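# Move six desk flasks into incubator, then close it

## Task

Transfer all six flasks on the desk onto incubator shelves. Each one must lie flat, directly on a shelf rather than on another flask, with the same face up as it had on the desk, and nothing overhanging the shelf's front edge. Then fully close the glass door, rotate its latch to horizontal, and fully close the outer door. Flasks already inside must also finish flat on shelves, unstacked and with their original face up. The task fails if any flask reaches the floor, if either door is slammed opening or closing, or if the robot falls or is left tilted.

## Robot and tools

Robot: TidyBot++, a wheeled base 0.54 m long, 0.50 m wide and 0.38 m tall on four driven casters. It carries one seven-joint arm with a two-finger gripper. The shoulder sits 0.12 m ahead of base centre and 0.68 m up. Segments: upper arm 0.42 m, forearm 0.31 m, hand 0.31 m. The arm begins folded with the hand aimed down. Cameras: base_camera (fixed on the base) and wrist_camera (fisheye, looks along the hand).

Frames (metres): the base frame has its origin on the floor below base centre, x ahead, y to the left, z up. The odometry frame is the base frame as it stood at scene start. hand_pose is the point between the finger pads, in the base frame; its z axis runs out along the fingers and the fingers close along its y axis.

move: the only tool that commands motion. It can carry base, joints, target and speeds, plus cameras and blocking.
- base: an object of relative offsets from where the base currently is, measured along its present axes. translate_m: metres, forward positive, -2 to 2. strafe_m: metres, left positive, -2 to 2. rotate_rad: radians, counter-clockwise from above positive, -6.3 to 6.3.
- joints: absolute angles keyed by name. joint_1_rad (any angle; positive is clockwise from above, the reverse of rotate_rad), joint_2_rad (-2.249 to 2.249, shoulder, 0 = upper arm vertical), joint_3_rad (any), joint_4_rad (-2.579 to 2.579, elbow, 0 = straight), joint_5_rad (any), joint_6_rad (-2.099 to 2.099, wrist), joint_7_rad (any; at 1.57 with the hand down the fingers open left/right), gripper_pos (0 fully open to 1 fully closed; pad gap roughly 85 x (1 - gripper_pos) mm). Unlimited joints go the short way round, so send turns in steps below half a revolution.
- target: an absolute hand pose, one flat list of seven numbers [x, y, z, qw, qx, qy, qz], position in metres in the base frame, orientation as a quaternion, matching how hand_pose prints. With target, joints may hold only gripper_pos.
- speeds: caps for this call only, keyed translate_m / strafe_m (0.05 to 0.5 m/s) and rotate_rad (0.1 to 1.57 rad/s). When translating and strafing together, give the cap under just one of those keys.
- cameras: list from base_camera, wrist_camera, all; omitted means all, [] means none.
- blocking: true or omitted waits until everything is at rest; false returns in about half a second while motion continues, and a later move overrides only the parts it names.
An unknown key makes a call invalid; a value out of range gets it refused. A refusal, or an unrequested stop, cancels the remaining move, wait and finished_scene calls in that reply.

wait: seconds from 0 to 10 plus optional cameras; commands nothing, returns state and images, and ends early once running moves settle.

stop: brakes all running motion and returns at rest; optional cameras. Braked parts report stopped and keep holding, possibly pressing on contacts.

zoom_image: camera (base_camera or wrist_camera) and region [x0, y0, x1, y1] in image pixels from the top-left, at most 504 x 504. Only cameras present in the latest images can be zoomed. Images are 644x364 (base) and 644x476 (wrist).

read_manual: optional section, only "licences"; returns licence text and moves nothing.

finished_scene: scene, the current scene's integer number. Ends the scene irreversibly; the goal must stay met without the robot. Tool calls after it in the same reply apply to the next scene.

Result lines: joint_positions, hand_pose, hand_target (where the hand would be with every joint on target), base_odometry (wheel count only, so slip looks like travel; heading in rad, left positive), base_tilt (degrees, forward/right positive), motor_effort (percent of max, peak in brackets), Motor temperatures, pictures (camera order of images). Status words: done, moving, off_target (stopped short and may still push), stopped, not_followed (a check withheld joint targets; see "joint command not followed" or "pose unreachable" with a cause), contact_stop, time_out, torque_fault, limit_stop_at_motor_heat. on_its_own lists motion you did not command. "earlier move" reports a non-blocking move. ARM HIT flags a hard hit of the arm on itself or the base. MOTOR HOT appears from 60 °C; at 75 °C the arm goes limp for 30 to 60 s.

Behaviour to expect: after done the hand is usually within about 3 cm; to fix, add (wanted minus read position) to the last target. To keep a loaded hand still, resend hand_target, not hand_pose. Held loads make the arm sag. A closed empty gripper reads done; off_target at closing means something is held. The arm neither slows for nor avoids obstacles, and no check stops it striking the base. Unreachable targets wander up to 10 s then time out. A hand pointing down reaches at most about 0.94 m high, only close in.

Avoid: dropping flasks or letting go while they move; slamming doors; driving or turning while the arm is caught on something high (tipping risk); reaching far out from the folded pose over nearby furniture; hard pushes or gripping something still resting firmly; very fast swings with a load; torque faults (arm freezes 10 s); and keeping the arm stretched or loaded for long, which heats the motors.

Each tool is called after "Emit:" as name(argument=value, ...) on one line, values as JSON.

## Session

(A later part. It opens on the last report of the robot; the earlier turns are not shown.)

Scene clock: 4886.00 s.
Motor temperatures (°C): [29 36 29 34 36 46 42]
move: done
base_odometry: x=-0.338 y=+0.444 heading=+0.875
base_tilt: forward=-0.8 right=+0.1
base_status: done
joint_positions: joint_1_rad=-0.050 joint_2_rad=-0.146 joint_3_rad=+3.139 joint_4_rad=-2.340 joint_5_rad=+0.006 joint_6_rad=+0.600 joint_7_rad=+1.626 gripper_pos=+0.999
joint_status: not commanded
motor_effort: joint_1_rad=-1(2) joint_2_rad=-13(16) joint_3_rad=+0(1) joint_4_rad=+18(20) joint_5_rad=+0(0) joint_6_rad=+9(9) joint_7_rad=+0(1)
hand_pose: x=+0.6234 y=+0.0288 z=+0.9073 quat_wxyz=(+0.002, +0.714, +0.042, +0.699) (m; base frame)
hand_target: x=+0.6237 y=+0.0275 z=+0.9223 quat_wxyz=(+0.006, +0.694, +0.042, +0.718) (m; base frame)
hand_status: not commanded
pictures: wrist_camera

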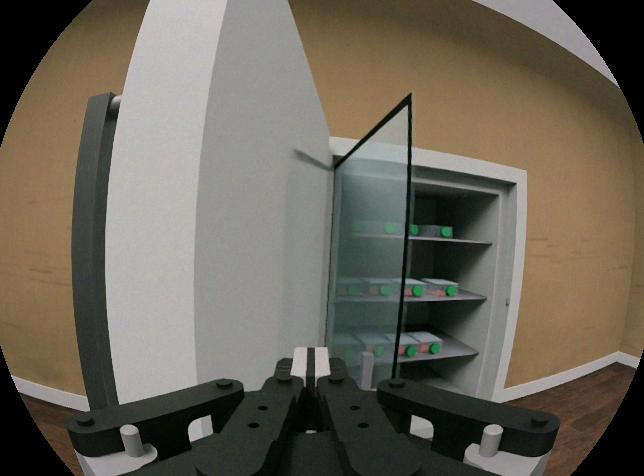

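Emit:
move(base={"strafe_m": -0.025}, speeds={"strafe_m": 0.1}, cameras=["base_camera", "wrist_camera"])

Scene clock: 4943.60 s.
Motor temperatures (°C): [29 36 29 34 36 46 42]
move: done
base_odometry: x=-0.318 y=+0.428 heading=+0.876
base_tilt: forward=-0.8 right=+0.2
base_status: done
joint_positions: joint_1_rad=-0.049 joint_2_rad=-0.146 joint_3_rad=+3.139 joint_4_rad=-2.341 joint_5_rad=+0.006 joint_6_rad=+0.601 joint_7_rad=+1.626 gripper_pos=+0.999
joint_status: not commanded
motor_effort: joint_1_rad=-1(3) joint_2_rad=-13(14) joint_3_rad=+0(2) joint_4_rad=+18(19) joint_5_rad=+0(1) joint_6_rad=+9(9) joint_7_rad=+0(1)
hand_pose: x=+0.6233 y=+0.0287 z=+0.9074 quat_wxyz=(+0.002, +0.714, +0.042, +0.699) (m; base frame)
hand_target: x=+0.6237 y=+0.0275 z=+0.9223 quat_wxyz=(+0.006, +0.694, +0.042, +0.718) (m; base frame)
hand_status: not commanded
pictures: base_camera, wrist_camera

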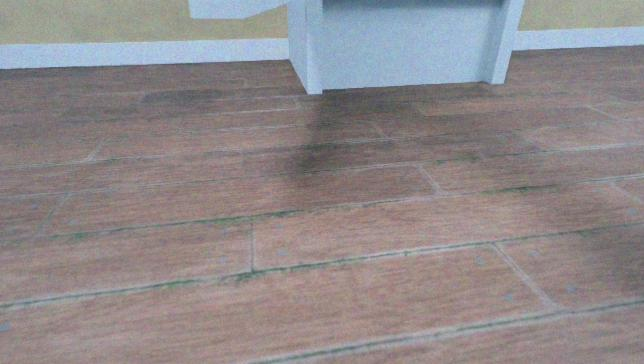

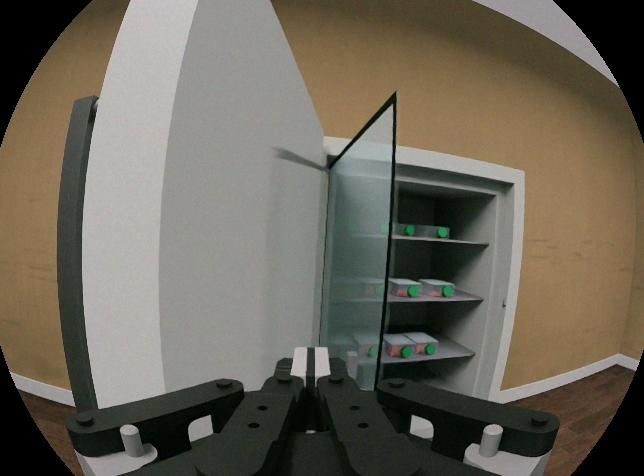

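Emit:
zoom_image(camera="wrist_camera", region=[300, 80, 460, 400])

Scaled by 1.575.

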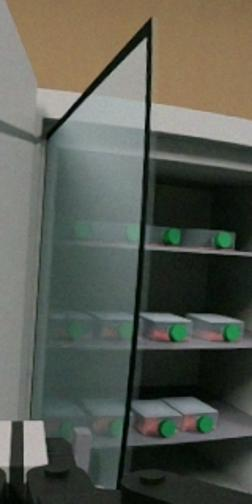

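Emit:
move(base={"translate_m": 0.08}, speeds={"translate_m": 0.08}, cameras=["wrist_camera"])

Emit:
zoom_image(camera="wrist_camera", region=[300, 80, 460, 400])

Scene clock: 4966.73 s.
Motor temperatures (°C): [29 36 29 34 36 46 42]
move: done
base_odometry: x=-0.267 y=+0.490 heading=+0.875
base_tilt: forward=-0.8 right=+0.1
base_status: done
joint_positions: joint_1_rad=-0.049 joint_2_rad=-0.144 joint_3_rad=+3.139 joint_4_rad=-2.342 joint_5_rad=+0.006 joint_6_rad=+0.602 joint_7_rad=+1.626 gripper_pos=+0.999
joint_status: not commanded
motor_effort: joint_1_rad=-1(2) joint_2_rad=-13(16) joint_3_rad=+0(1) joint_4_rad=+18(20) joint_5_rad=+0(1) joint_6_rad=+9(10) joint_7_rad=+0(1)
hand_pose: x=+0.6236 y=+0.0288 z=+0.9059 quat_wxyz=(+0.002, +0.715, +0.042, +0.698) (m; base frame)
hand_target: x=+0.6237 y=+0.0275 z=+0.9223 quat_wxyz=(+0.006, +0.694, +0.042, +0.718) (m; base frame)
hand_status: not commanded
pictures: wrist_camera

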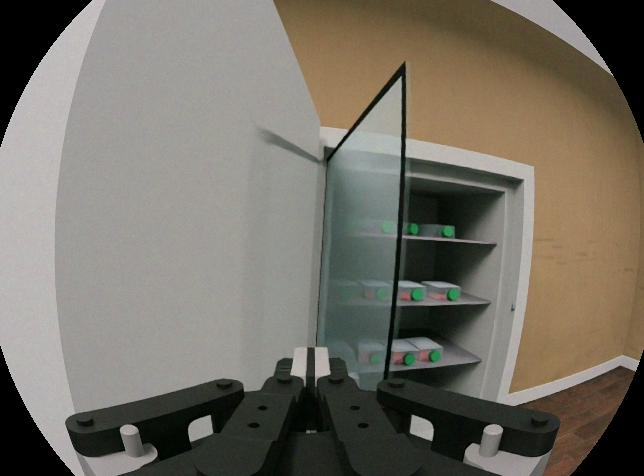

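Scaled by 1.575.

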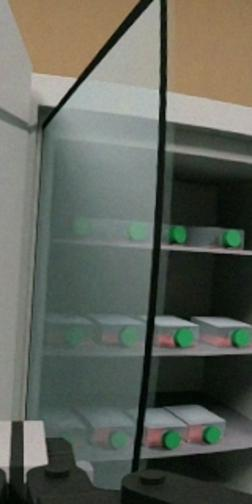

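Emit:
move(base={"translate_m": 0.11}, speeds={"translate_m": 0.08}, cameras=["wrist_camera"])

Scene clock: 4983.03 s.
Motor temperatures (°C): [29 36 29 34 36 46 42]
move: done
base_odometry: x=-0.196 y=+0.574 heading=+0.875
base_tilt: forward=-0.8 right=+0.1
base_status: done
joint_positions: joint_1_rad=-0.049 joint_2_rad=-0.142 joint_3_rad=+3.139 joint_4_rad=-2.342 joint_5_rad=+0.006 joint_6_rad=+0.602 joint_7_rad=+1.626 gripper_pos=+0.999
joint_status: not commanded
motor_effort: joint_1_rad=-1(2) joint_2_rad=-13(16) joint_3_rad=+0(1) joint_4_rad=+19(19) joint_5_rad=+0(1) joint_6_rad=+8(10) joint_7_rad=+1(1)
hand_pose: x=+0.6239 y=+0.0288 z=+0.9047 quat_wxyz=(+0.002, +0.715, +0.042, +0.697) (m; base frame)
hand_target: x=+0.6237 y=+0.0275 z=+0.9223 quat_wxyz=(+0.006, +0.694, +0.042, +0.718) (m; base frame)
hand_status: not commanded
pictures: wrist_camera

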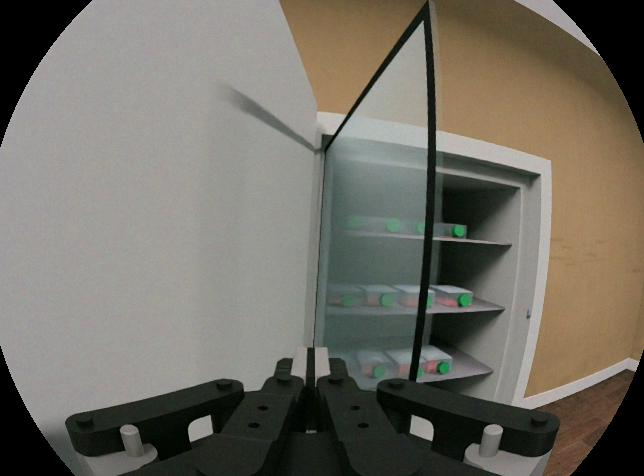

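Emit:
move(base={"translate_m": 0.06}, speeds={"translate_m": 0.08}, cameras=["wrist_camera"])

Scene clock: 4989.80 s.
Motor temperatures (°C): [29 36 29 34 36 46 42]
move: done
base_odometry: x=-0.157 y=+0.620 heading=+0.875
base_tilt: forward=-0.8 right=+0.1
base_status: done
joint_positions: joint_1_rad=-0.049 joint_2_rad=-0.141 joint_3_rad=+3.139 joint_4_rad=-2.343 joint_5_rad=+0.006 joint_6_rad=+0.603 joint_7_rad=+1.626 gripper_pos=+0.999
joint_status: not commanded
motor_effort: joint_1_rad=-1(2) joint_2_rad=-13(16) joint_3_rad=+0(1) joint_4_rad=+18(20) joint_5_rad=+0(0) joint_6_rad=+9(10) joint_7_rad=+0(1)
hand_pose: x=+0.6240 y=+0.0288 z=+0.9041 quat_wxyz=(+0.002, +0.716, +0.042, +0.697) (m; base frame)
hand_target: x=+0.6237 y=+0.0275 z=+0.9223 quat_wxyz=(+0.006, +0.694, +0.042, +0.718) (m; base frame)
hand_status: not commanded
pictures: wrist_camera

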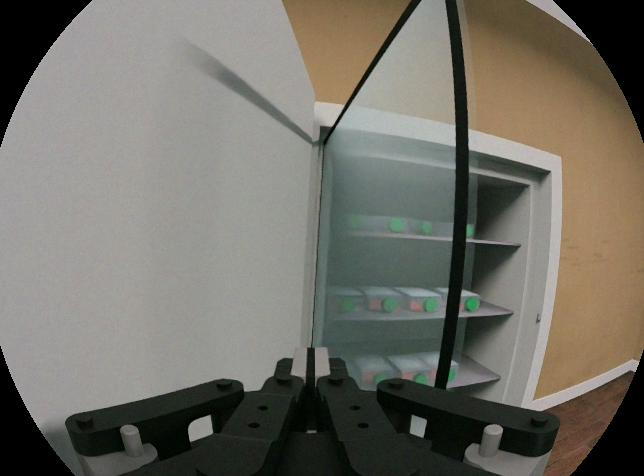

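Emit:
move(base={"translate_m": 0.045}, speeds={"translate_m": 0.08}, cameras=["wrist_camera", "base_camera"])

Scene clock: 5026.60 s.
Motor temperatures (°C): [29 36 29 34 36 46 42]
move: done
base_odometry: x=-0.128 y=+0.655 heading=+0.874
base_tilt: forward=-0.8 right=+0.1
base_status: done
joint_positions: joint_1_rad=-0.049 joint_2_rad=-0.140 joint_3_rad=+3.139 joint_4_rad=-2.343 joint_5_rad=+0.006 joint_6_rad=+0.603 joint_7_rad=+1.626 gripper_pos=+0.999
joint_status: not commanded
motor_effort: joint_1_rad=-1(3) joint_2_rad=-13(16) joint_3_rad=+0(1) joint_4_rad=+19(19) joint_5_rad=+0(0) joint_6_rad=+9(9) joint_7_rad=+0(1)
hand_pose: x=+0.6242 y=+0.0288 z=+0.9034 quat_wxyz=(+0.002, +0.716, +0.042, +0.697) (m; base frame)
hand_target: x=+0.6237 y=+0.0275 z=+0.9223 quat_wxyz=(+0.006, +0.694, +0.042, +0.718) (m; base frame)
hand_status: not commanded
pictures: base_camera, wrist_camera

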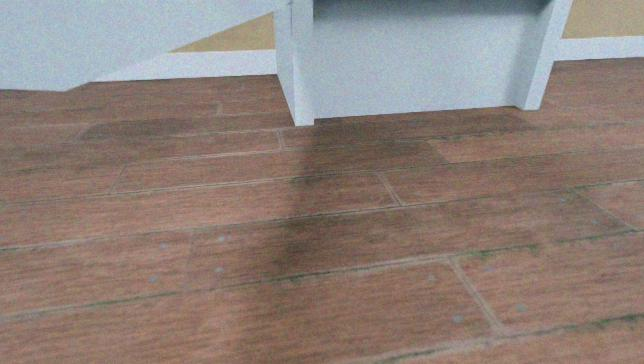

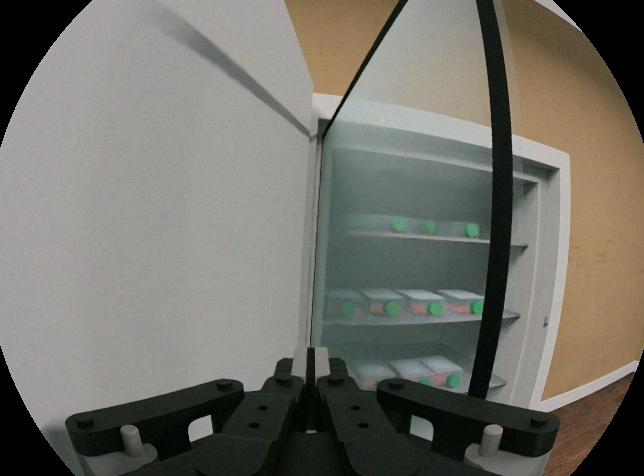

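Emit:
move(base={"strafe_m": -0.025}, speeds={"strafe_m": 0.06}, cameras=["wrist_camera"])

Scene clock: 5041.73 s.
Motor temperatures (°C): [29 36 29 34 36 46 42]
move: done
base_odometry: x=-0.109 y=+0.639 heading=+0.875
base_tilt: forward=-0.8 right=+0.2
base_status: done
joint_positions: joint_1_rad=-0.050 joint_2_rad=-0.140 joint_3_rad=+3.139 joint_4_rad=-2.343 joint_5_rad=+0.006 joint_6_rad=+0.603 joint_7_rad=+1.626 gripper_pos=+0.999
joint_status: not commanded
motor_effort: joint_1_rad=-1(3) joint_2_rad=-14(15) joint_3_rad=+0(3) joint_4_rad=+19(19) joint_5_rad=+0(1) joint_6_rad=+8(9) joint_7_rad=+0(1)
hand_pose: x=+0.6242 y=+0.0288 z=+0.9035 quat_wxyz=(+0.002, +0.716, +0.042, +0.697) (m; base frame)
hand_target: x=+0.6237 y=+0.0275 z=+0.9223 quat_wxyz=(+0.006, +0.694, +0.042, +0.718) (m; base frame)
hand_status: not commanded
pictures: wrist_camera

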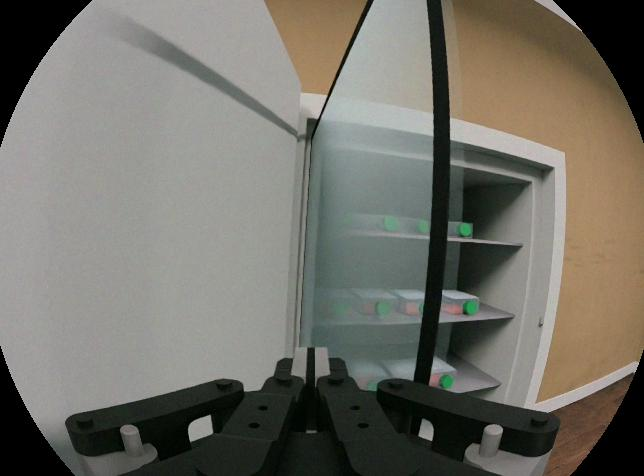

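Emit:
move(base={"strafe_m": -0.02}, speeds={"strafe_m": 0.06}, cameras=["wrist_camera"])

Scene clock: 5049.80 s.
Motor temperatures (°C): [29 36 29 34 36 46 42]
move: done
base_odometry: x=-0.093 y=+0.626 heading=+0.875
base_tilt: forward=-0.8 right=+0.2
base_status: done
joint_positions: joint_1_rad=-0.050 joint_2_rad=-0.140 joint_3_rad=+3.139 joint_4_rad=-2.343 joint_5_rad=+0.006 joint_6_rad=+0.603 joint_7_rad=+1.626 gripper_pos=+0.999
joint_status: not commanded
motor_effort: joint_1_rad=-1(3) joint_2_rad=-13(15) joint_3_rad=+0(2) joint_4_rad=+18(19) joint_5_rad=+0(1) joint_6_rad=+8(9) joint_7_rad=+1(1)
hand_pose: x=+0.6241 y=+0.0291 z=+0.9035 quat_wxyz=(+0.002, +0.716, +0.042, +0.697) (m; base frame)
hand_target: x=+0.6237 y=+0.0275 z=+0.9223 quat_wxyz=(+0.006, +0.694, +0.042, +0.718) (m; base frame)
hand_status: not commanded
pictures: wrist_camera

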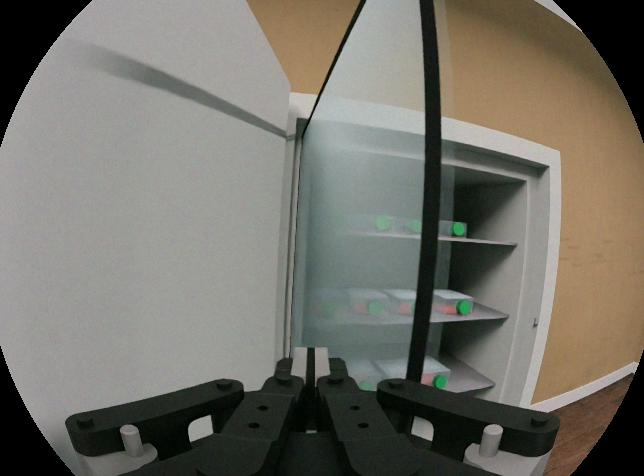

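Emit:
move(base={"translate_m": 0.0485, "strafe_m": -0.0686}, speeds={"translate_m": 0.06}, cameras=["wrist_camera"])

Scene clock: 5084.73 s.
Motor temperatures (°C): [29 36 29 34 36 46 42]
move: done
base_odometry: x=-0.009 y=+0.619 heading=+0.875
base_tilt: forward=-0.8 right=+0.2
base_status: done
joint_positions: joint_1_rad=-0.050 joint_2_rad=-0.143 joint_3_rad=+3.139 joint_4_rad=-2.348 joint_5_rad=+0.006 joint_6_rad=+0.603 joint_7_rad=+1.626 gripper_pos=+0.999
joint_status: not commanded
motor_effort: joint_1_rad=-1(3) joint_2_rad=-13(15) joint_3_rad=+0(2) joint_4_rad=+18(22) joint_5_rad=+0(1) joint_6_rad=+9(9) joint_7_rad=+0(1)
hand_pose: x=+0.6226 y=+0.0291 z=+0.9027 quat_wxyz=(+0.002, +0.716, +0.042, +0.696) (m; base frame)
hand_target: x=+0.6237 y=+0.0275 z=+0.9223 quat_wxyz=(+0.006, +0.694, +0.042, +0.718) (m; base frame)
hand_status: not commanded
pictures: wrist_camera

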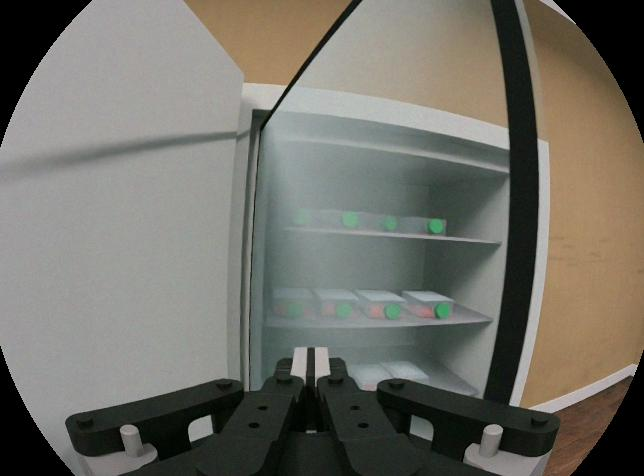

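Emit:
move(base={"translate_m": 0.0431, "strafe_m": -0.0536}, speeds={"translate_m": 0.06}, cameras=["wrist_camera"])

Emit:
move(base={"translate_m": 0.0465, "strafe_m": -0.0596}, speeds={"translate_m": 0.06}, cameras=["wrist_camera"])

Scene clock: 5098.87 s.
Motor temperatures (°C): [29 36 29 34 36 46 42]
move: done
base_odometry: x=+0.060 y=+0.618 heading=+0.874
base_tilt: forward=-0.8 right=+0.1
base_status: done
joint_positions: joint_1_rad=-0.050 joint_2_rad=-0.143 joint_3_rad=+3.139 joint_4_rad=-2.348 joint_5_rad=+0.006 joint_6_rad=+0.604 joint_7_rad=+1.626 gripper_pos=+0.999
joint_status: not commanded
motor_effort: joint_1_rad=-1(2) joint_2_rad=-13(14) joint_3_rad=+0(2) joint_4_rad=+18(20) joint_5_rad=+0(1) joint_6_rad=+9(10) joint_7_rad=+0(1)
hand_pose: x=+0.6225 y=+0.0291 z=+0.9026 quat_wxyz=(+0.002, +0.717, +0.042, +0.696) (m; base frame)
hand_target: x=+0.6237 y=+0.0275 z=+0.9223 quat_wxyz=(+0.006, +0.694, +0.042, +0.718) (m; base frame)
hand_status: not commanded
pictures: wrist_camera

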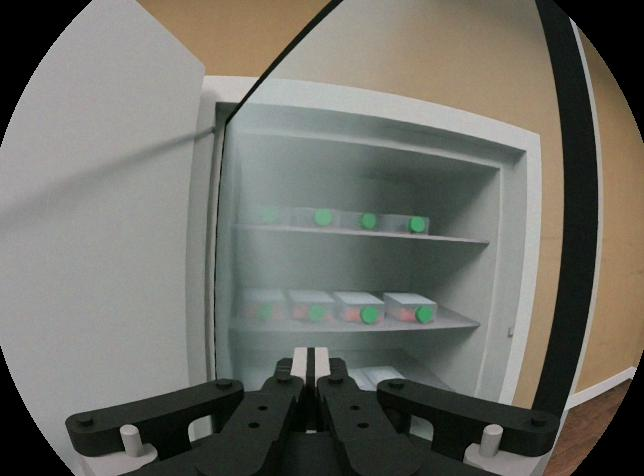

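Scene clock: 5100.63 s.
Motor temperatures (°C): [29 36 29 34 36 46 42]
move: done
base_odometry: x=+0.135 y=+0.615 heading=+0.874
base_tilt: forward=-0.8 right=+0.2
base_status: done
joint_positions: joint_1_rad=-0.050 joint_2_rad=-0.143 joint_3_rad=+3.139 joint_4_rad=-2.348 joint_5_rad=+0.006 joint_6_rad=+0.604 joint_7_rad=+1.626 gripper_pos=+0.999
joint_status: not commanded
motor_effort: joint_1_rad=-1(2) joint_2_rad=-13(15) joint_3_rad=+0(3) joint_4_rad=+18(19) joint_5_rad=+0(1) joint_6_rad=+8(9) joint_7_rad=+0(2)
hand_pose: x=+0.6225 y=+0.0292 z=+0.9025 quat_wxyz=(+0.002, +0.717, +0.042, +0.696) (m; base frame)
hand_target: x=+0.6237 y=+0.0275 z=+0.9223 quat_wxyz=(+0.006, +0.694, +0.042, +0.718) (m; base frame)
hand_status: not commanded
pictures: wrist_camera

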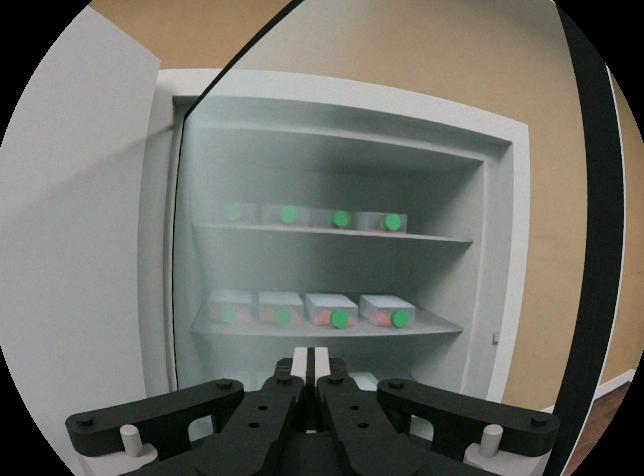

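Emit:
move(base={"translate_m": 0.0487, "strafe_m": -0.0536}, speeds={"translate_m": 0.06}, cameras=["wrist_camera"])

Emit:
move(base={"translate_m": 0.0521, "strafe_m": -0.0507}, speeds={"translate_m": 0.06}, cameras=["wrist_camera"])

Scene clock: 5110.87 s.
Motor temperatures (°C): [29 36 29 34 36 46 42]
move: done
base_odometry: x=+0.208 y=+0.618 heading=+0.874
base_tilt: forward=-0.8 right=+0.2
base_status: done
joint_positions: joint_1_rad=-0.050 joint_2_rad=-0.143 joint_3_rad=+3.139 joint_4_rad=-2.348 joint_5_rad=+0.006 joint_6_rad=+0.604 joint_7_rad=+1.626 gripper_pos=+0.999
joint_status: not commanded
motor_effort: joint_1_rad=-1(3) joint_2_rad=-13(15) joint_3_rad=+0(2) joint_4_rad=+18(20) joint_5_rad=+0(1) joint_6_rad=+9(9) joint_7_rad=+0(2)
hand_pose: x=+0.6225 y=+0.0292 z=+0.9024 quat_wxyz=(+0.002, +0.717, +0.042, +0.696) (m; base frame)
hand_target: x=+0.6237 y=+0.0275 z=+0.9223 quat_wxyz=(+0.006, +0.694, +0.042, +0.718) (m; base frame)
hand_status: not commanded
pictures: wrist_camera

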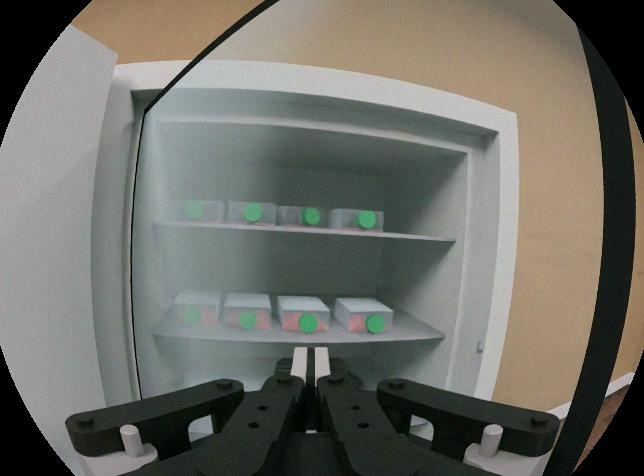

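Scene clock: 5112.60 s.
Motor temperatures (°C): [29 36 29 34 36 46 42]
move: done
base_odometry: x=+0.280 y=+0.625 heading=+0.874
base_tilt: forward=-0.8 right=+0.2
base_status: done
joint_positions: joint_1_rad=-0.051 joint_2_rad=-0.143 joint_3_rad=+3.139 joint_4_rad=-2.348 joint_5_rad=+0.006 joint_6_rad=+0.604 joint_7_rad=+1.626 gripper_pos=+0.999
joint_status: not commanded
motor_effort: joint_1_rad=-1(2) joint_2_rad=-13(15) joint_3_rad=+0(3) joint_4_rad=+19(20) joint_5_rad=+0(2) joint_6_rad=+9(9) joint_7_rad=+0(1)
hand_pose: x=+0.6224 y=+0.0295 z=+0.9023 quat_wxyz=(+0.001, +0.717, +0.042, +0.696) (m; base frame)
hand_target: x=+0.6237 y=+0.0275 z=+0.9223 quat_wxyz=(+0.006, +0.694, +0.042, +0.718) (m; base frame)
hand_status: not commanded
pictures: wrist_camera

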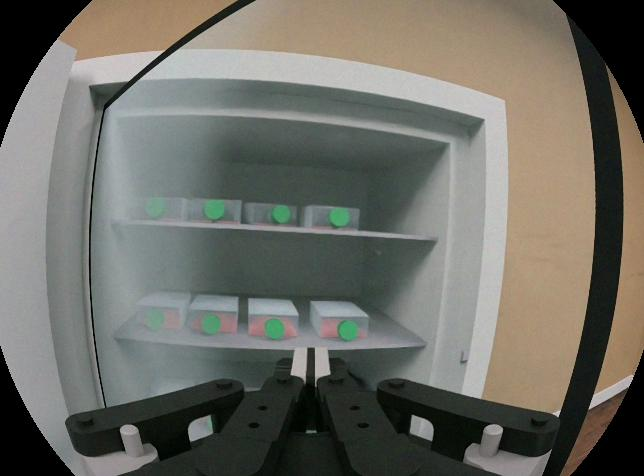

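Emit:
move(base={"translate_m": 0.0599, "strafe_m": -0.0404}, speeds={"translate_m": 0.06}, cameras=[])

Emit:
move(base={"translate_m": 0.0644, "strafe_m": -0.0341}, speeds={"translate_m": 0.06}, cameras=["wrist_camera"])

Scene clock: 5123.33 s.
Motor temperatures (°C): [29 36 29 34 36 46 42]
move: done
base_odometry: x=+0.350 y=+0.645 heading=+0.873
base_tilt: forward=-0.8 right=+0.1
base_status: done
joint_positions: joint_1_rad=-0.051 joint_2_rad=-0.143 joint_3_rad=+3.139 joint_4_rad=-2.349 joint_5_rad=+0.006 joint_6_rad=+0.604 joint_7_rad=+1.626 gripper_pos=+0.999
joint_status: not commanded
motor_effort: joint_1_rad=-2(2) joint_2_rad=-13(15) joint_3_rad=+0(3) joint_4_rad=+18(21) joint_5_rad=+0(1) joint_6_rad=+9(9) joint_7_rad=+0(1)
hand_pose: x=+0.6223 y=+0.0296 z=+0.9020 quat_wxyz=(+0.001, +0.717, +0.042, +0.696) (m; base frame)
hand_target: x=+0.6237 y=+0.0275 z=+0.9223 quat_wxyz=(+0.006, +0.694, +0.042, +0.718) (m; base frame)
hand_status: not commanded
pictures: none
No camera images: "cameras" was empty.

Scene clock: 5125.03 s.
Motor temperatures (°C): [29 36 29 34 36 46 42]
move: done
base_odometry: x=+0.418 y=+0.673 heading=+0.873
base_tilt: forward=-0.8 right=+0.2
base_status: done
joint_positions: joint_1_rad=-0.051 joint_2_rad=-0.143 joint_3_rad=+3.139 joint_4_rad=-2.349 joint_5_rad=+0.006 joint_6_rad=+0.604 joint_7_rad=+1.626 gripper_pos=+0.999
joint_status: not commanded
motor_effort: joint_1_rad=-1(2) joint_2_rad=-13(15) joint_3_rad=+0(1) joint_4_rad=+18(20) joint_5_rad=+0(1) joint_6_rad=+9(9) joint_7_rad=+0(1)
hand_pose: x=+0.6223 y=+0.0296 z=+0.9017 quat_wxyz=(+0.001, +0.717, +0.042, +0.696) (m; base frame)
hand_target: x=+0.6237 y=+0.0275 z=+0.9223 quat_wxyz=(+0.006, +0.694, +0.042, +0.718) (m; base frame)
hand_status: not commanded
pictures: wrist_camera

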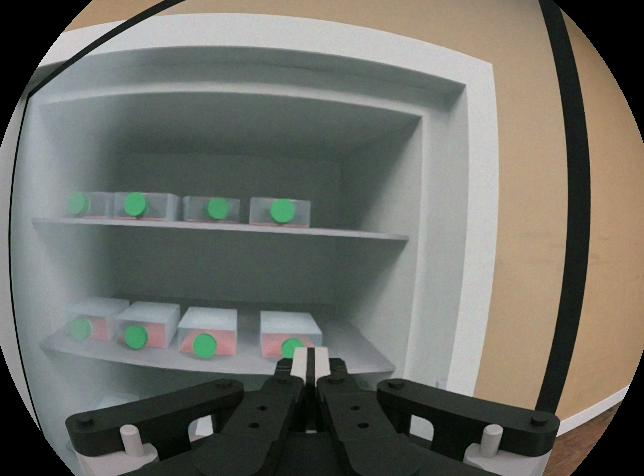

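Emit:
move(base={"translate_m": 0.0672, "strafe_m": -0.0231}, speeds={"translate_m": 0.06}, cameras=[])

Emit:
move(base={"translate_m": 0.0624, "strafe_m": -0.014}, speeds={"translate_m": 0.06}, cameras=["wrist_camera"])

Scene clock: 5136.30 s.
Motor temperatures (°C): [29 36 29 34 36 46 42]
move: done
base_odometry: x=+0.479 y=+0.709 heading=+0.873
base_tilt: forward=-0.8 right=+0.1
base_status: done
joint_positions: joint_1_rad=-0.051 joint_2_rad=-0.143 joint_3_rad=+3.139 joint_4_rad=-2.350 joint_5_rad=+0.006 joint_6_rad=+0.604 joint_7_rad=+1.626 gripper_pos=+0.999
joint_status: not commanded
motor_effort: joint_1_rad=-1(2) joint_2_rad=-13(16) joint_3_rad=+0(1) joint_4_rad=+18(20) joint_5_rad=+0(0) joint_6_rad=+9(9) joint_7_rad=+1(1)
hand_pose: x=+0.6222 y=+0.0296 z=+0.9013 quat_wxyz=(+0.001, +0.717, +0.042, +0.696) (m; base frame)
hand_target: x=+0.6237 y=+0.0275 z=+0.9223 quat_wxyz=(+0.006, +0.694, +0.042, +0.718) (m; base frame)
hand_status: not commanded
pictures: none
No camera images: "cameras" was empty.

Scene clock: 5137.87 s.
Motor temperatures (°C): [29 36 29 34 36 46 42]
move: done
base_odometry: x=+0.530 y=+0.748 heading=+0.872
base_tilt: forward=-0.8 right=+0.1
base_status: done
joint_positions: joint_1_rad=-0.051 joint_2_rad=-0.142 joint_3_rad=+3.139 joint_4_rad=-2.350 joint_5_rad=+0.006 joint_6_rad=+0.604 joint_7_rad=+1.626 gripper_pos=+0.999
joint_status: not commanded
motor_effort: joint_1_rad=-1(2) joint_2_rad=-13(17) joint_3_rad=+0(1) joint_4_rad=+19(21) joint_5_rad=+0(1) joint_6_rad=+9(9) joint_7_rad=+1(1)
hand_pose: x=+0.6222 y=+0.0296 z=+0.9010 quat_wxyz=(+0.001, +0.717, +0.042, +0.695) (m; base frame)
hand_target: x=+0.6237 y=+0.0275 z=+0.9223 quat_wxyz=(+0.006, +0.694, +0.042, +0.718) (m; base frame)
hand_status: not commanded
pictures: wrist_camera

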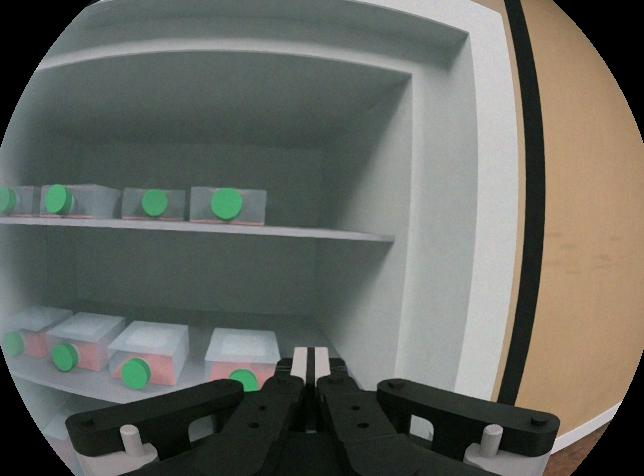

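Emit:
move(base={"translate_m": 0.0638, "strafe_m": -0.0045}, speeds={"translate_m": 0.05}, cameras=["wrist_camera"])

Emit:
move(base={"translate_m": 0.0543, "strafe_m": 0.0015}, speeds={"translate_m": 0.05}, cameras=["wrist_camera"])

Scene clock: 5151.43 s.
Motor temperatures (°C): [29 36 29 34 36 46 42]
move: done
base_odometry: x=+0.575 y=+0.794 heading=+0.872
base_tilt: forward=-0.8 right=+0.1
base_status: done
joint_positions: joint_1_rad=-0.051 joint_2_rad=-0.142 joint_3_rad=+3.139 joint_4_rad=-2.351 joint_5_rad=+0.006 joint_6_rad=+0.604 joint_7_rad=+1.626 gripper_pos=+0.999
joint_status: not commanded
motor_effort: joint_1_rad=-1(3) joint_2_rad=-13(16) joint_3_rad=+0(1) joint_4_rad=+19(20) joint_5_rad=+0(1) joint_6_rad=+9(9) joint_7_rad=+1(1)
hand_pose: x=+0.6221 y=+0.0296 z=+0.9007 quat_wxyz=(+0.001, +0.718, +0.042, +0.695) (m; base frame)
hand_target: x=+0.6237 y=+0.0275 z=+0.9223 quat_wxyz=(+0.006, +0.694, +0.042, +0.718) (m; base frame)
hand_status: not commanded
pictures: wrist_camera

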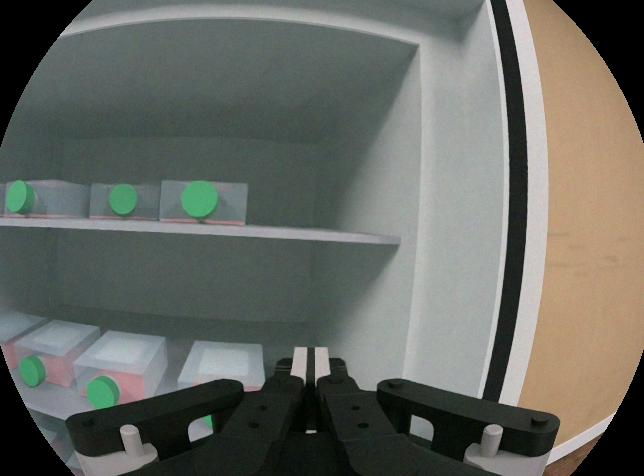

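Scene clock: 5153.00 s.
Motor temperatures (°C): [29 36 29 34 36 46 42]
move: done
base_odometry: x=+0.609 y=+0.837 heading=+0.872
base_tilt: forward=-0.8 right=+0.1
base_status: done
joint_positions: joint_1_rad=-0.051 joint_2_rad=-0.142 joint_3_rad=+3.139 joint_4_rad=-2.351 joint_5_rad=+0.006 joint_6_rad=+0.605 joint_7_rad=+1.626 gripper_pos=+0.999
joint_status: not commanded
motor_effort: joint_1_rad=-1(2) joint_2_rad=-14(16) joint_3_rad=+0(1) joint_4_rad=+18(20) joint_5_rad=+0(1) joint_6_rad=+9(9) joint_7_rad=+1(1)
hand_pose: x=+0.6222 y=+0.0296 z=+0.9003 quat_wxyz=(+0.001, +0.718, +0.042, +0.695) (m; base frame)
hand_target: x=+0.6237 y=+0.0275 z=+0.9223 quat_wxyz=(+0.006, +0.694, +0.042, +0.718) (m; base frame)
hand_status: not commanded
pictures: wrist_camera

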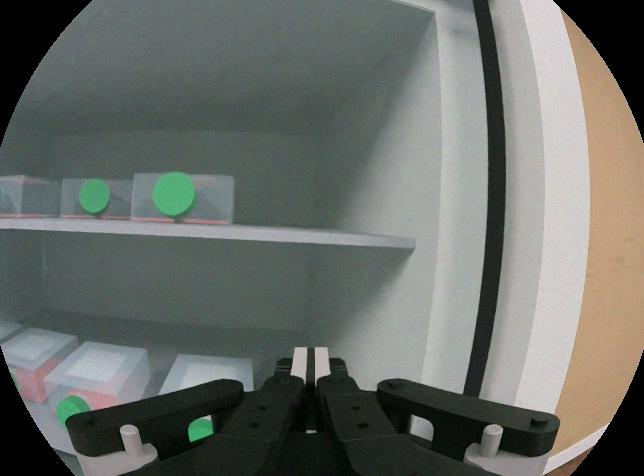

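Emit:
move(base={"translate_m": 0.0225, "strafe_m": 0.0027}, speeds={"translate_m": 0.05}, cameras=[])

Emit:
move(base={"translate_m": 0.0225, "strafe_m": 0.0027}, speeds={"translate_m": 0.05}, cameras=["wrist_camera"])

Scene clock: 5163.07 s.
Motor temperatures (°C): [29 36 29 34 36 46 42]
move: done
base_odometry: x=+0.622 y=+0.856 heading=+0.871
base_tilt: forward=-0.8 right=+0.1
base_status: done
joint_positions: joint_1_rad=-0.051 joint_2_rad=-0.140 joint_3_rad=+3.139 joint_4_rad=-2.351 joint_5_rad=+0.006 joint_6_rad=+0.605 joint_7_rad=+1.626 gripper_pos=+0.999
joint_status: not commanded
motor_effort: joint_1_rad=-1(2) joint_2_rad=-13(16) joint_3_rad=+0(1) joint_4_rad=+18(20) joint_5_rad=+0(1) joint_6_rad=+9(9) joint_7_rad=+0(1)
hand_pose: x=+0.6224 y=+0.0296 z=+0.8996 quat_wxyz=(+0.001, +0.718, +0.042, +0.694) (m; base frame)
hand_target: x=+0.6237 y=+0.0275 z=+0.9223 quat_wxyz=(+0.006, +0.694, +0.042, +0.718) (m; base frame)
hand_status: not commanded
pictures: none
No camera images: "cameras" was empty.

Scene clock: 5164.07 s.
Motor temperatures (°C): [29 36 29 34 36 46 42]
move: done
base_odometry: x=+0.634 y=+0.874 heading=+0.871
base_tilt: forward=-0.8 right=+0.2
base_status: done
joint_positions: joint_1_rad=-0.051 joint_2_rad=-0.173 joint_3_rad=+3.139 joint_4_rad=-2.381 joint_5_rad=+0.006 joint_6_rad=+0.605 joint_7_rad=+1.626 gripper_pos=+0.999
joint_status: not commanded
motor_effort: joint_1_rad=-1(3) joint_2_rad=-5(14) joint_3_rad=+0(2) joint_4_rad=+25(27) joint_5_rad=+0(1) joint_6_rad=+9(10) joint_7_rad=+0(1)
hand_pose: x=+0.6096 y=+0.0289 z=+0.8993 quat_wxyz=(+0.001, +0.717, +0.042, +0.696) (m; base frame)
hand_target: x=+0.6237 y=+0.0275 z=+0.9223 quat_wxyz=(+0.006, +0.694, +0.042, +0.718) (m; base frame)
hand_status: not commanded
pictures: wrist_camera

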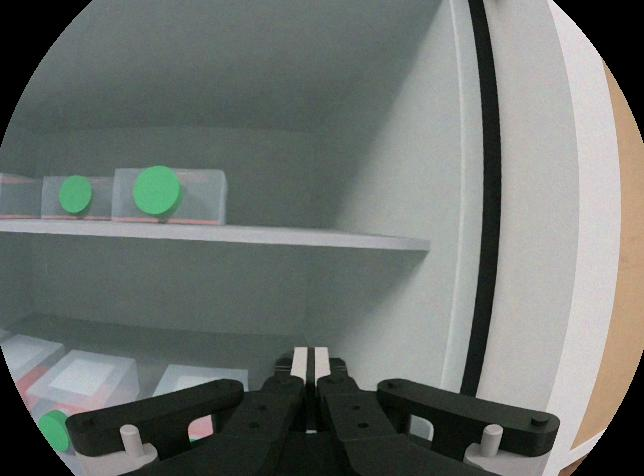

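Emit:
move(base={"translate_m": 0.012, "strafe_m": 0.0025}, speeds={"translate_m": 0.05}, cameras=["wrist_camera"])

Scene clock: 5177.97 s.
Motor temperatures (°C): [29 36 29 34 36 46 42]
move: done
base_odometry: x=+0.640 y=+0.885 heading=+0.871
base_tilt: forward=-0.8 right=+0.2
base_status: done
joint_positions: joint_1_rad=-0.050 joint_2_rad=-0.201 joint_3_rad=+3.139 joint_4_rad=-2.406 joint_5_rad=+0.006 joint_6_rad=+0.606 joint_7_rad=+1.626 gripper_pos=+0.999
joint_status: not commanded
motor_effort: joint_1_rad=-2(4) joint_2_rad=+1(7) joint_3_rad=+0(2) joint_4_rad=+28(31) joint_5_rad=+0(2) joint_6_rad=+9(11) joint_7_rad=+1(1)
hand_pose: x=+0.5985 y=+0.0278 z=+0.8989 quat_wxyz=(+0.002, +0.716, +0.042, +0.697) (m; base frame)
hand_target: x=+0.6237 y=+0.0275 z=+0.9223 quat_wxyz=(+0.006, +0.694, +0.042, +0.718) (m; base frame)
hand_status: not commanded
pictures: wrist_camera

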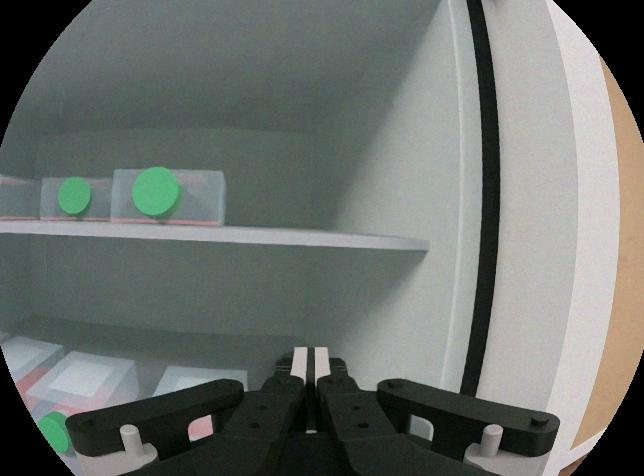

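Emit:
move(base={"translate_m": -0.05}, speeds={"translate_m": 0.06}, cameras=["wrist_camera"])

Scene clock: 5185.57 s.
Motor temperatures (°C): [29 36 29 34 36 46 42]
move: done
base_odometry: x=+0.607 y=+0.846 heading=+0.871
base_tilt: forward=-0.8 right=+0.1
base_status: done
joint_positions: joint_1_rad=-0.050 joint_2_rad=-0.147 joint_3_rad=+3.139 joint_4_rad=-2.358 joint_5_rad=+0.006 joint_6_rad=+0.606 joint_7_rad=+1.626 gripper_pos=+0.999
joint_status: not commanded
motor_effort: joint_1_rad=-1(3) joint_2_rad=-13(14) joint_3_rad=+0(2) joint_4_rad=+18(27) joint_5_rad=+0(1) joint_6_rad=+9(10) joint_7_rad=+0(1)
hand_pose: x=+0.6197 y=+0.0289 z=+0.8997 quat_wxyz=(+0.002, +0.718, +0.042, +0.695) (m; base frame)
hand_target: x=+0.6237 y=+0.0275 z=+0.9223 quat_wxyz=(+0.006, +0.694, +0.042, +0.718) (m; base frame)
hand_status: not commanded
pictures: wrist_camera

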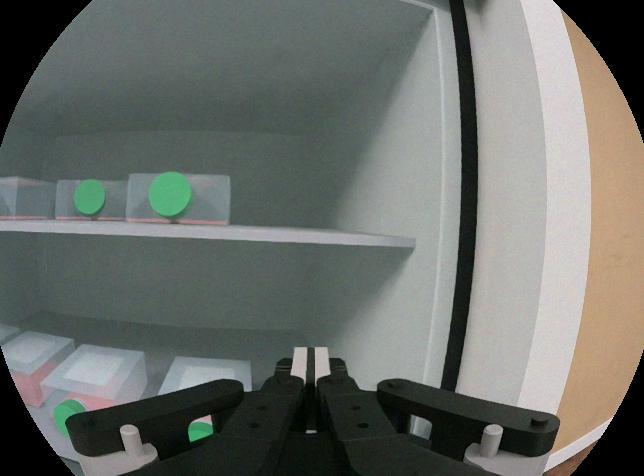

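Emit:
move(base={"translate_m": -0.3}, speeds={"translate_m": 0.25}, cameras=[])

Emit:
move(base={"rotate_rad": 0.204}, speeds={"rotate_rad": 0.4}, joints={"joint_1_rad": -0.05, "joint_2_rad": 0.388, "joint_3_rad": 3.14, "joint_4_rad": -2.485, "joint_5_rad": 0, "joint_6_rad": 1.275, "joint_7_rad": 1.64, "gripper_pos": 0.6}, cameras=["wrist_camera"])

Scene clock: 5203.70 s.
Motor temperatures (°C): [29 36 29 34 36 46 42]
move: done
base_odometry: x=+0.414 y=+0.617 heading=+0.871
base_tilt: forward=-0.8 right=+0.1
base_status: done
joint_positions: joint_1_rad=-0.050 joint_2_rad=-0.144 joint_3_rad=+3.139 joint_4_rad=-2.358 joint_5_rad=+0.006 joint_6_rad=+0.607 joint_7_rad=+1.626 gripper_pos=+0.999
joint_status: not commanded
motor_effort: joint_1_rad=-1(2) joint_2_rad=-13(16) joint_3_rad=+0(1) joint_4_rad=+18(20) joint_5_rad=+0(1) joint_6_rad=+9(9) joint_7_rad=+0(1)
hand_pose: x=+0.6205 y=+0.0289 z=+0.8984 quat_wxyz=(+0.002, +0.719, +0.042, +0.694) (m; base frame)
hand_target: x=+0.6237 y=+0.0275 z=+0.9223 quat_wxyz=(+0.006, +0.694, +0.042, +0.718) (m; base frame)
hand_status: not commanded
pictures: none
No camera images: "cameras" was empty.

Scene clock: 5205.80 s.
Motor temperatures (°C): [29 36 29 34 36 46 42]
move: done
base_odometry: x=+0.414 y=+0.617 heading=+1.076
base_tilt: forward=-0.8 right=+0.1
base_status: done
joint_positions: joint_1_rad=-0.050 joint_2_rad=+0.377 joint_3_rad=+3.139 joint_4_rad=-2.473 joint_5_rad=+0.006 joint_6_rad=+1.205 joint_7_rad=+1.626 gripper_pos=+0.600
joint_status: all done
motor_effort: joint_1_rad=-2(4) joint_2_rad=-24(25) joint_3_rad=-1(3) joint_4_rad=+10(19) joint_5_rad=+0(2) joint_6_rad=+9(10) joint_7_rad=+1(2)
hand_pose: x=+0.6738 y=+0.0322 z=+0.7492 quat_wxyz=(-0.001, +0.731, +0.042, +0.681) (m; base frame)
hand_target: x=+0.6720 y=+0.0298 z=+0.7598 quat_wxyz=(+0.006, +0.715, +0.043, +0.697) (m; base frame)
hand_status: not commanded
pictures: wrist_camera

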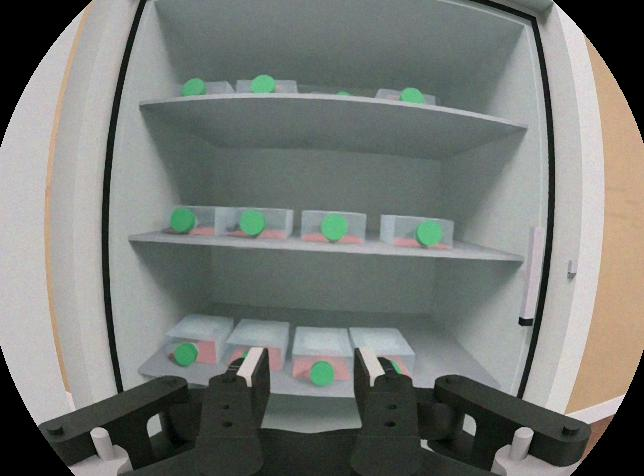

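Emit:
zoom_image(camera="wrist_camera", region=[460, 180, 620, 360])

Scaled by 2.800.

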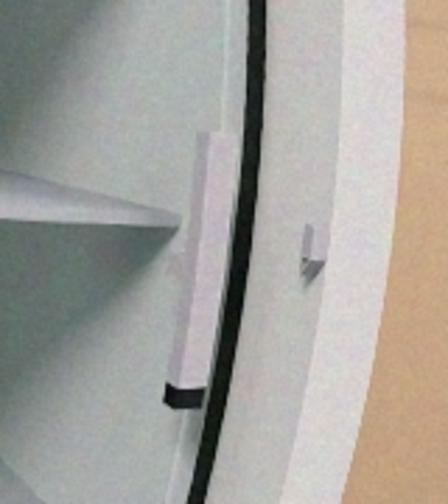

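Emit:
move(base={"strafe_m": -0.245, "translate_m": 0.01}, speeds={"strafe_m": 0.2}, cameras=["wrist_camera"])

Scene clock: 5228.07 s.
Motor temperatures (°C): [29 36 29 34 36 46 42]
move: done
base_odometry: x=+0.634 y=+0.509 heading=+1.077
base_tilt: forward=-0.8 right=+0.2
base_status: done
joint_positions: joint_1_rad=-0.050 joint_2_rad=+0.377 joint_3_rad=+3.139 joint_4_rad=-2.474 joint_5_rad=+0.006 joint_6_rad=+1.208 joint_7_rad=+1.626 gripper_pos=+0.600
joint_status: not commanded
motor_effort: joint_1_rad=-1(3) joint_2_rad=-24(25) joint_3_rad=-1(2) joint_4_rad=+9(10) joint_5_rad=+0(1) joint_6_rad=+9(9) joint_7_rad=+0(1)
hand_pose: x=+0.6736 y=+0.0323 z=+0.7495 quat_wxyz=(-0.001, +0.731, +0.042, +0.681) (m; base frame)
hand_target: x=+0.6720 y=+0.0298 z=+0.7598 quat_wxyz=(+0.006, +0.715, +0.043, +0.697) (m; base frame)
hand_status: not commanded
pictures: wrist_camera

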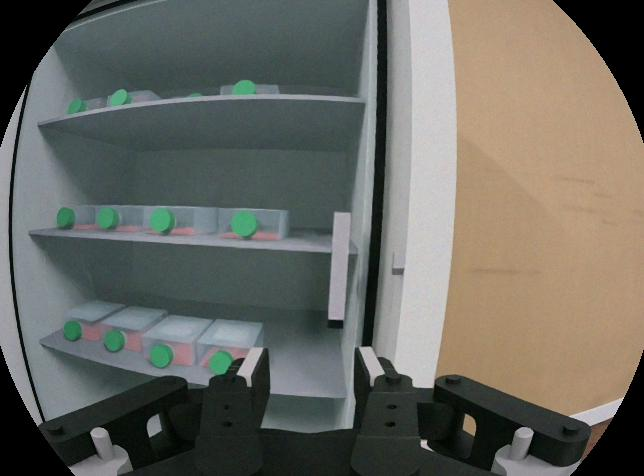

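Emit:
move(base={"strafe_m": -0.001, "translate_m": 0.16}, speeds={"translate_m": 0.15}, cameras=["wrist_camera"])

Scene clock: 5243.70 s.
Motor temperatures (°C): [29 36 29 34 36 46 42]
move: done
base_odometry: x=+0.711 y=+0.649 heading=+1.076
base_tilt: forward=-0.8 right=+0.1
base_status: done
joint_positions: joint_1_rad=-0.050 joint_2_rad=+0.381 joint_3_rad=+3.139 joint_4_rad=-2.479 joint_5_rad=+0.006 joint_6_rad=+1.210 joint_7_rad=+1.626 gripper_pos=+0.600
joint_status: not commanded
motor_effort: joint_1_rad=-1(2) joint_2_rad=-24(25) joint_3_rad=+0(1) joint_4_rad=+10(11) joint_5_rad=+0(1) joint_6_rad=+9(9) joint_7_rad=+1(2)
hand_pose: x=+0.6720 y=+0.0322 z=+0.7454 quat_wxyz=(-0.001, +0.734, +0.042, +0.678) (m; base frame)
hand_target: x=+0.6720 y=+0.0298 z=+0.7598 quat_wxyz=(+0.006, +0.715, +0.043, +0.697) (m; base frame)
hand_status: not commanded
pictures: wrist_camera

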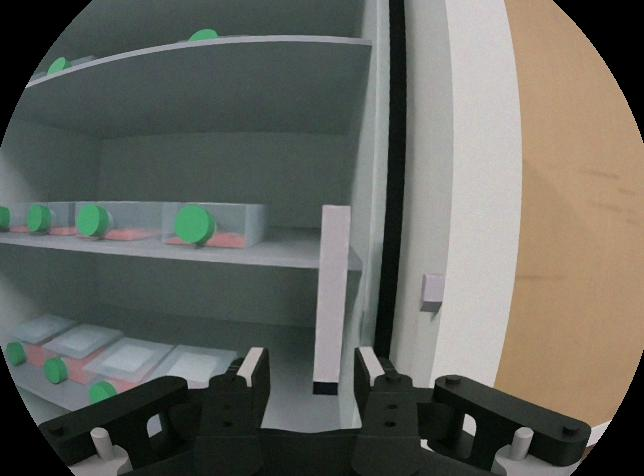

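Emit:
move(base={"strafe_m": -0.008, "translate_m": 0.055}, speeds={"translate_m": 0.08}, cameras=["wrist_camera"])

Scene clock: 5261.50 s.
Motor temperatures (°C): [29 36 29 34 36 46 42]
move: done
base_odometry: x=+0.744 y=+0.694 heading=+1.077
base_tilt: forward=-0.8 right=+0.1
base_status: done
joint_positions: joint_1_rad=-0.050 joint_2_rad=+0.383 joint_3_rad=+3.139 joint_4_rad=-2.481 joint_5_rad=+0.006 joint_6_rad=+1.210 joint_7_rad=+1.626 gripper_pos=+0.600
joint_status: not commanded
motor_effort: joint_1_rad=-1(3) joint_2_rad=-23(26) joint_3_rad=+0(1) joint_4_rad=+10(11) joint_5_rad=+0(1) joint_6_rad=+9(10) joint_7_rad=+1(1)
hand_pose: x=+0.6716 y=+0.0322 z=+0.7440 quat_wxyz=(-0.001, +0.735, +0.042, +0.677) (m; base frame)
hand_target: x=+0.6720 y=+0.0298 z=+0.7598 quat_wxyz=(+0.006, +0.715, +0.043, +0.697) (m; base frame)
hand_status: not commanded
pictures: wrist_camera

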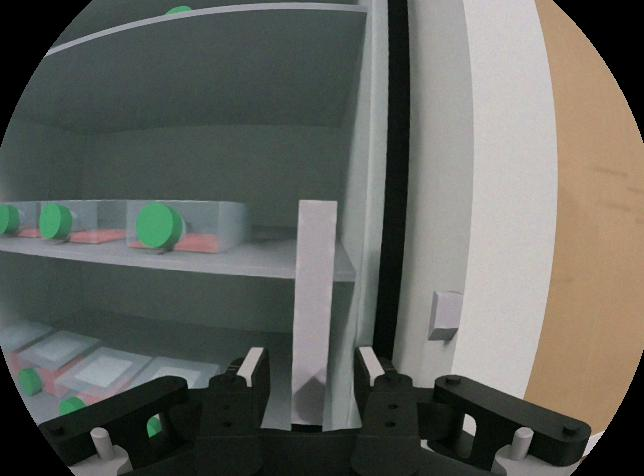

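Emit:
move(base={"strafe_m": 0.0, "translate_m": 0.035}, speeds={"translate_m": 0.06}, cameras=["wrist_camera"])

Scene clock: 5276.07 s.
Motor temperatures (°C): [29 36 29 34 36 46 42]
move: done
base_odometry: x=+0.761 y=+0.725 heading=+1.076
base_tilt: forward=-0.8 right=+0.1
base_status: done
joint_positions: joint_1_rad=-0.050 joint_2_rad=+0.384 joint_3_rad=+3.139 joint_4_rad=-2.482 joint_5_rad=+0.006 joint_6_rad=+1.211 joint_7_rad=+1.626 gripper_pos=+0.600
joint_status: not commanded
motor_effort: joint_1_rad=+0(2) joint_2_rad=-24(25) joint_3_rad=-1(1) joint_4_rad=+9(11) joint_5_rad=+0(1) joint_6_rad=+9(9) joint_7_rad=+0(1)
hand_pose: x=+0.6715 y=+0.0322 z=+0.7434 quat_wxyz=(-0.001, +0.735, +0.042, +0.677) (m; base frame)
hand_target: x=+0.6720 y=+0.0298 z=+0.7598 quat_wxyz=(+0.006, +0.715, +0.043, +0.697) (m; base frame)
hand_status: not commanded
pictures: wrist_camera

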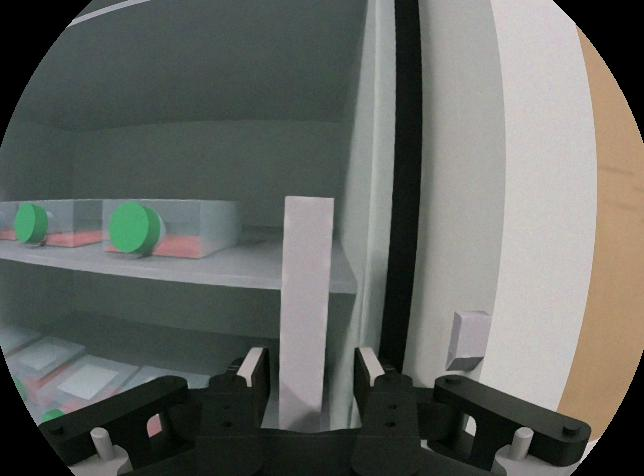

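Emit:
move(base={"strafe_m": 0.004, "translate_m": 0.003}, speeds={"translate_m": 0.06}, cameras=["wrist_camera"])

Emit:
move(joints={"gripper_pos": 0.95}, cameras=["wrist_camera"])

Scene clock: 5286.07 s.
Motor temperatures (°C): [29 36 29 34 36 46 42]
move: done
base_odometry: x=+0.759 y=+0.730 heading=+1.076
base_tilt: forward=-0.8 right=+0.1
base_status: done
joint_positions: joint_1_rad=-0.050 joint_2_rad=+0.384 joint_3_rad=+3.139 joint_4_rad=-2.482 joint_5_rad=+0.006 joint_6_rad=+1.211 joint_7_rad=+1.626 gripper_pos=+0.600
joint_status: not commanded
motor_effort: joint_1_rad=-1(4) joint_2_rad=-23(25) joint_3_rad=+0(2) joint_4_rad=+10(11) joint_5_rad=+0(1) joint_6_rad=+9(9) joint_7_rad=+0(1)
hand_pose: x=+0.6715 y=+0.0322 z=+0.7434 quat_wxyz=(-0.001, +0.735, +0.042, +0.677) (m; base frame)
hand_target: x=+0.6720 y=+0.0298 z=+0.7598 quat_wxyz=(+0.006, +0.715, +0.043, +0.697) (m; base frame)
hand_status: not commanded
pictures: wrist_camera

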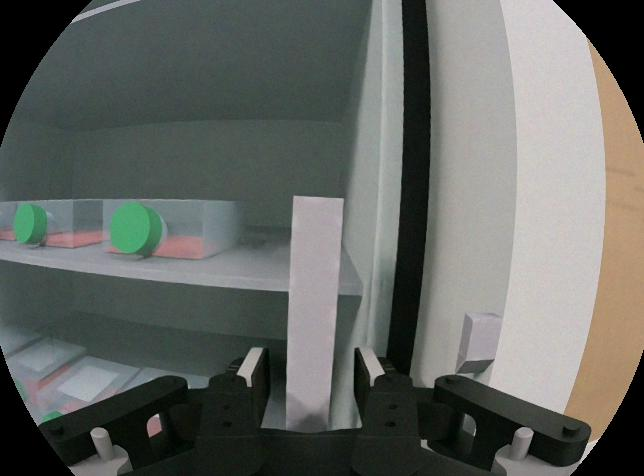

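Scene clock: 5286.80 s.
Motor temperatures (°C): [29 36 29 34 36 46 42]
move: off_target
base_odometry: x=+0.759 y=+0.730 heading=+1.076
base_tilt: forward=-0.8 right=+0.1
base_status: not commanded
joint_positions: joint_1_rad=-0.050 joint_2_rad=+0.384 joint_3_rad=+3.139 joint_4_rad=-2.483 joint_5_rad=+0.007 joint_6_rad=+1.212 joint_7_rad=+1.626 gripper_pos=+0.844
joint_status: gripper_pos off_target (ended at +0.844, target +0.950)
motor_effort: joint_1_rad=-1(2) joint_2_rad=-23(24) joint_3_rad=+0(2) joint_4_rad=+9(11) joint_5_rad=+1(2) joint_6_rad=+9(9) joint_7_rad=+1(2)
hand_pose: x=+0.6711 y=+0.0325 z=+0.7433 quat_wxyz=(-0.001, +0.735, +0.042, +0.677) (m; base frame)
hand_target: x=+0.6720 y=+0.0298 z=+0.7598 quat_wxyz=(+0.006, +0.715, +0.043, +0.697) (m; base frame)
hand_status: not commanded
pictures: wrist_camera

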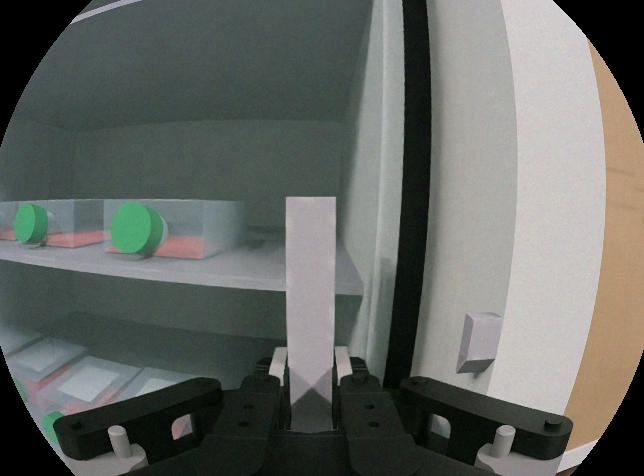

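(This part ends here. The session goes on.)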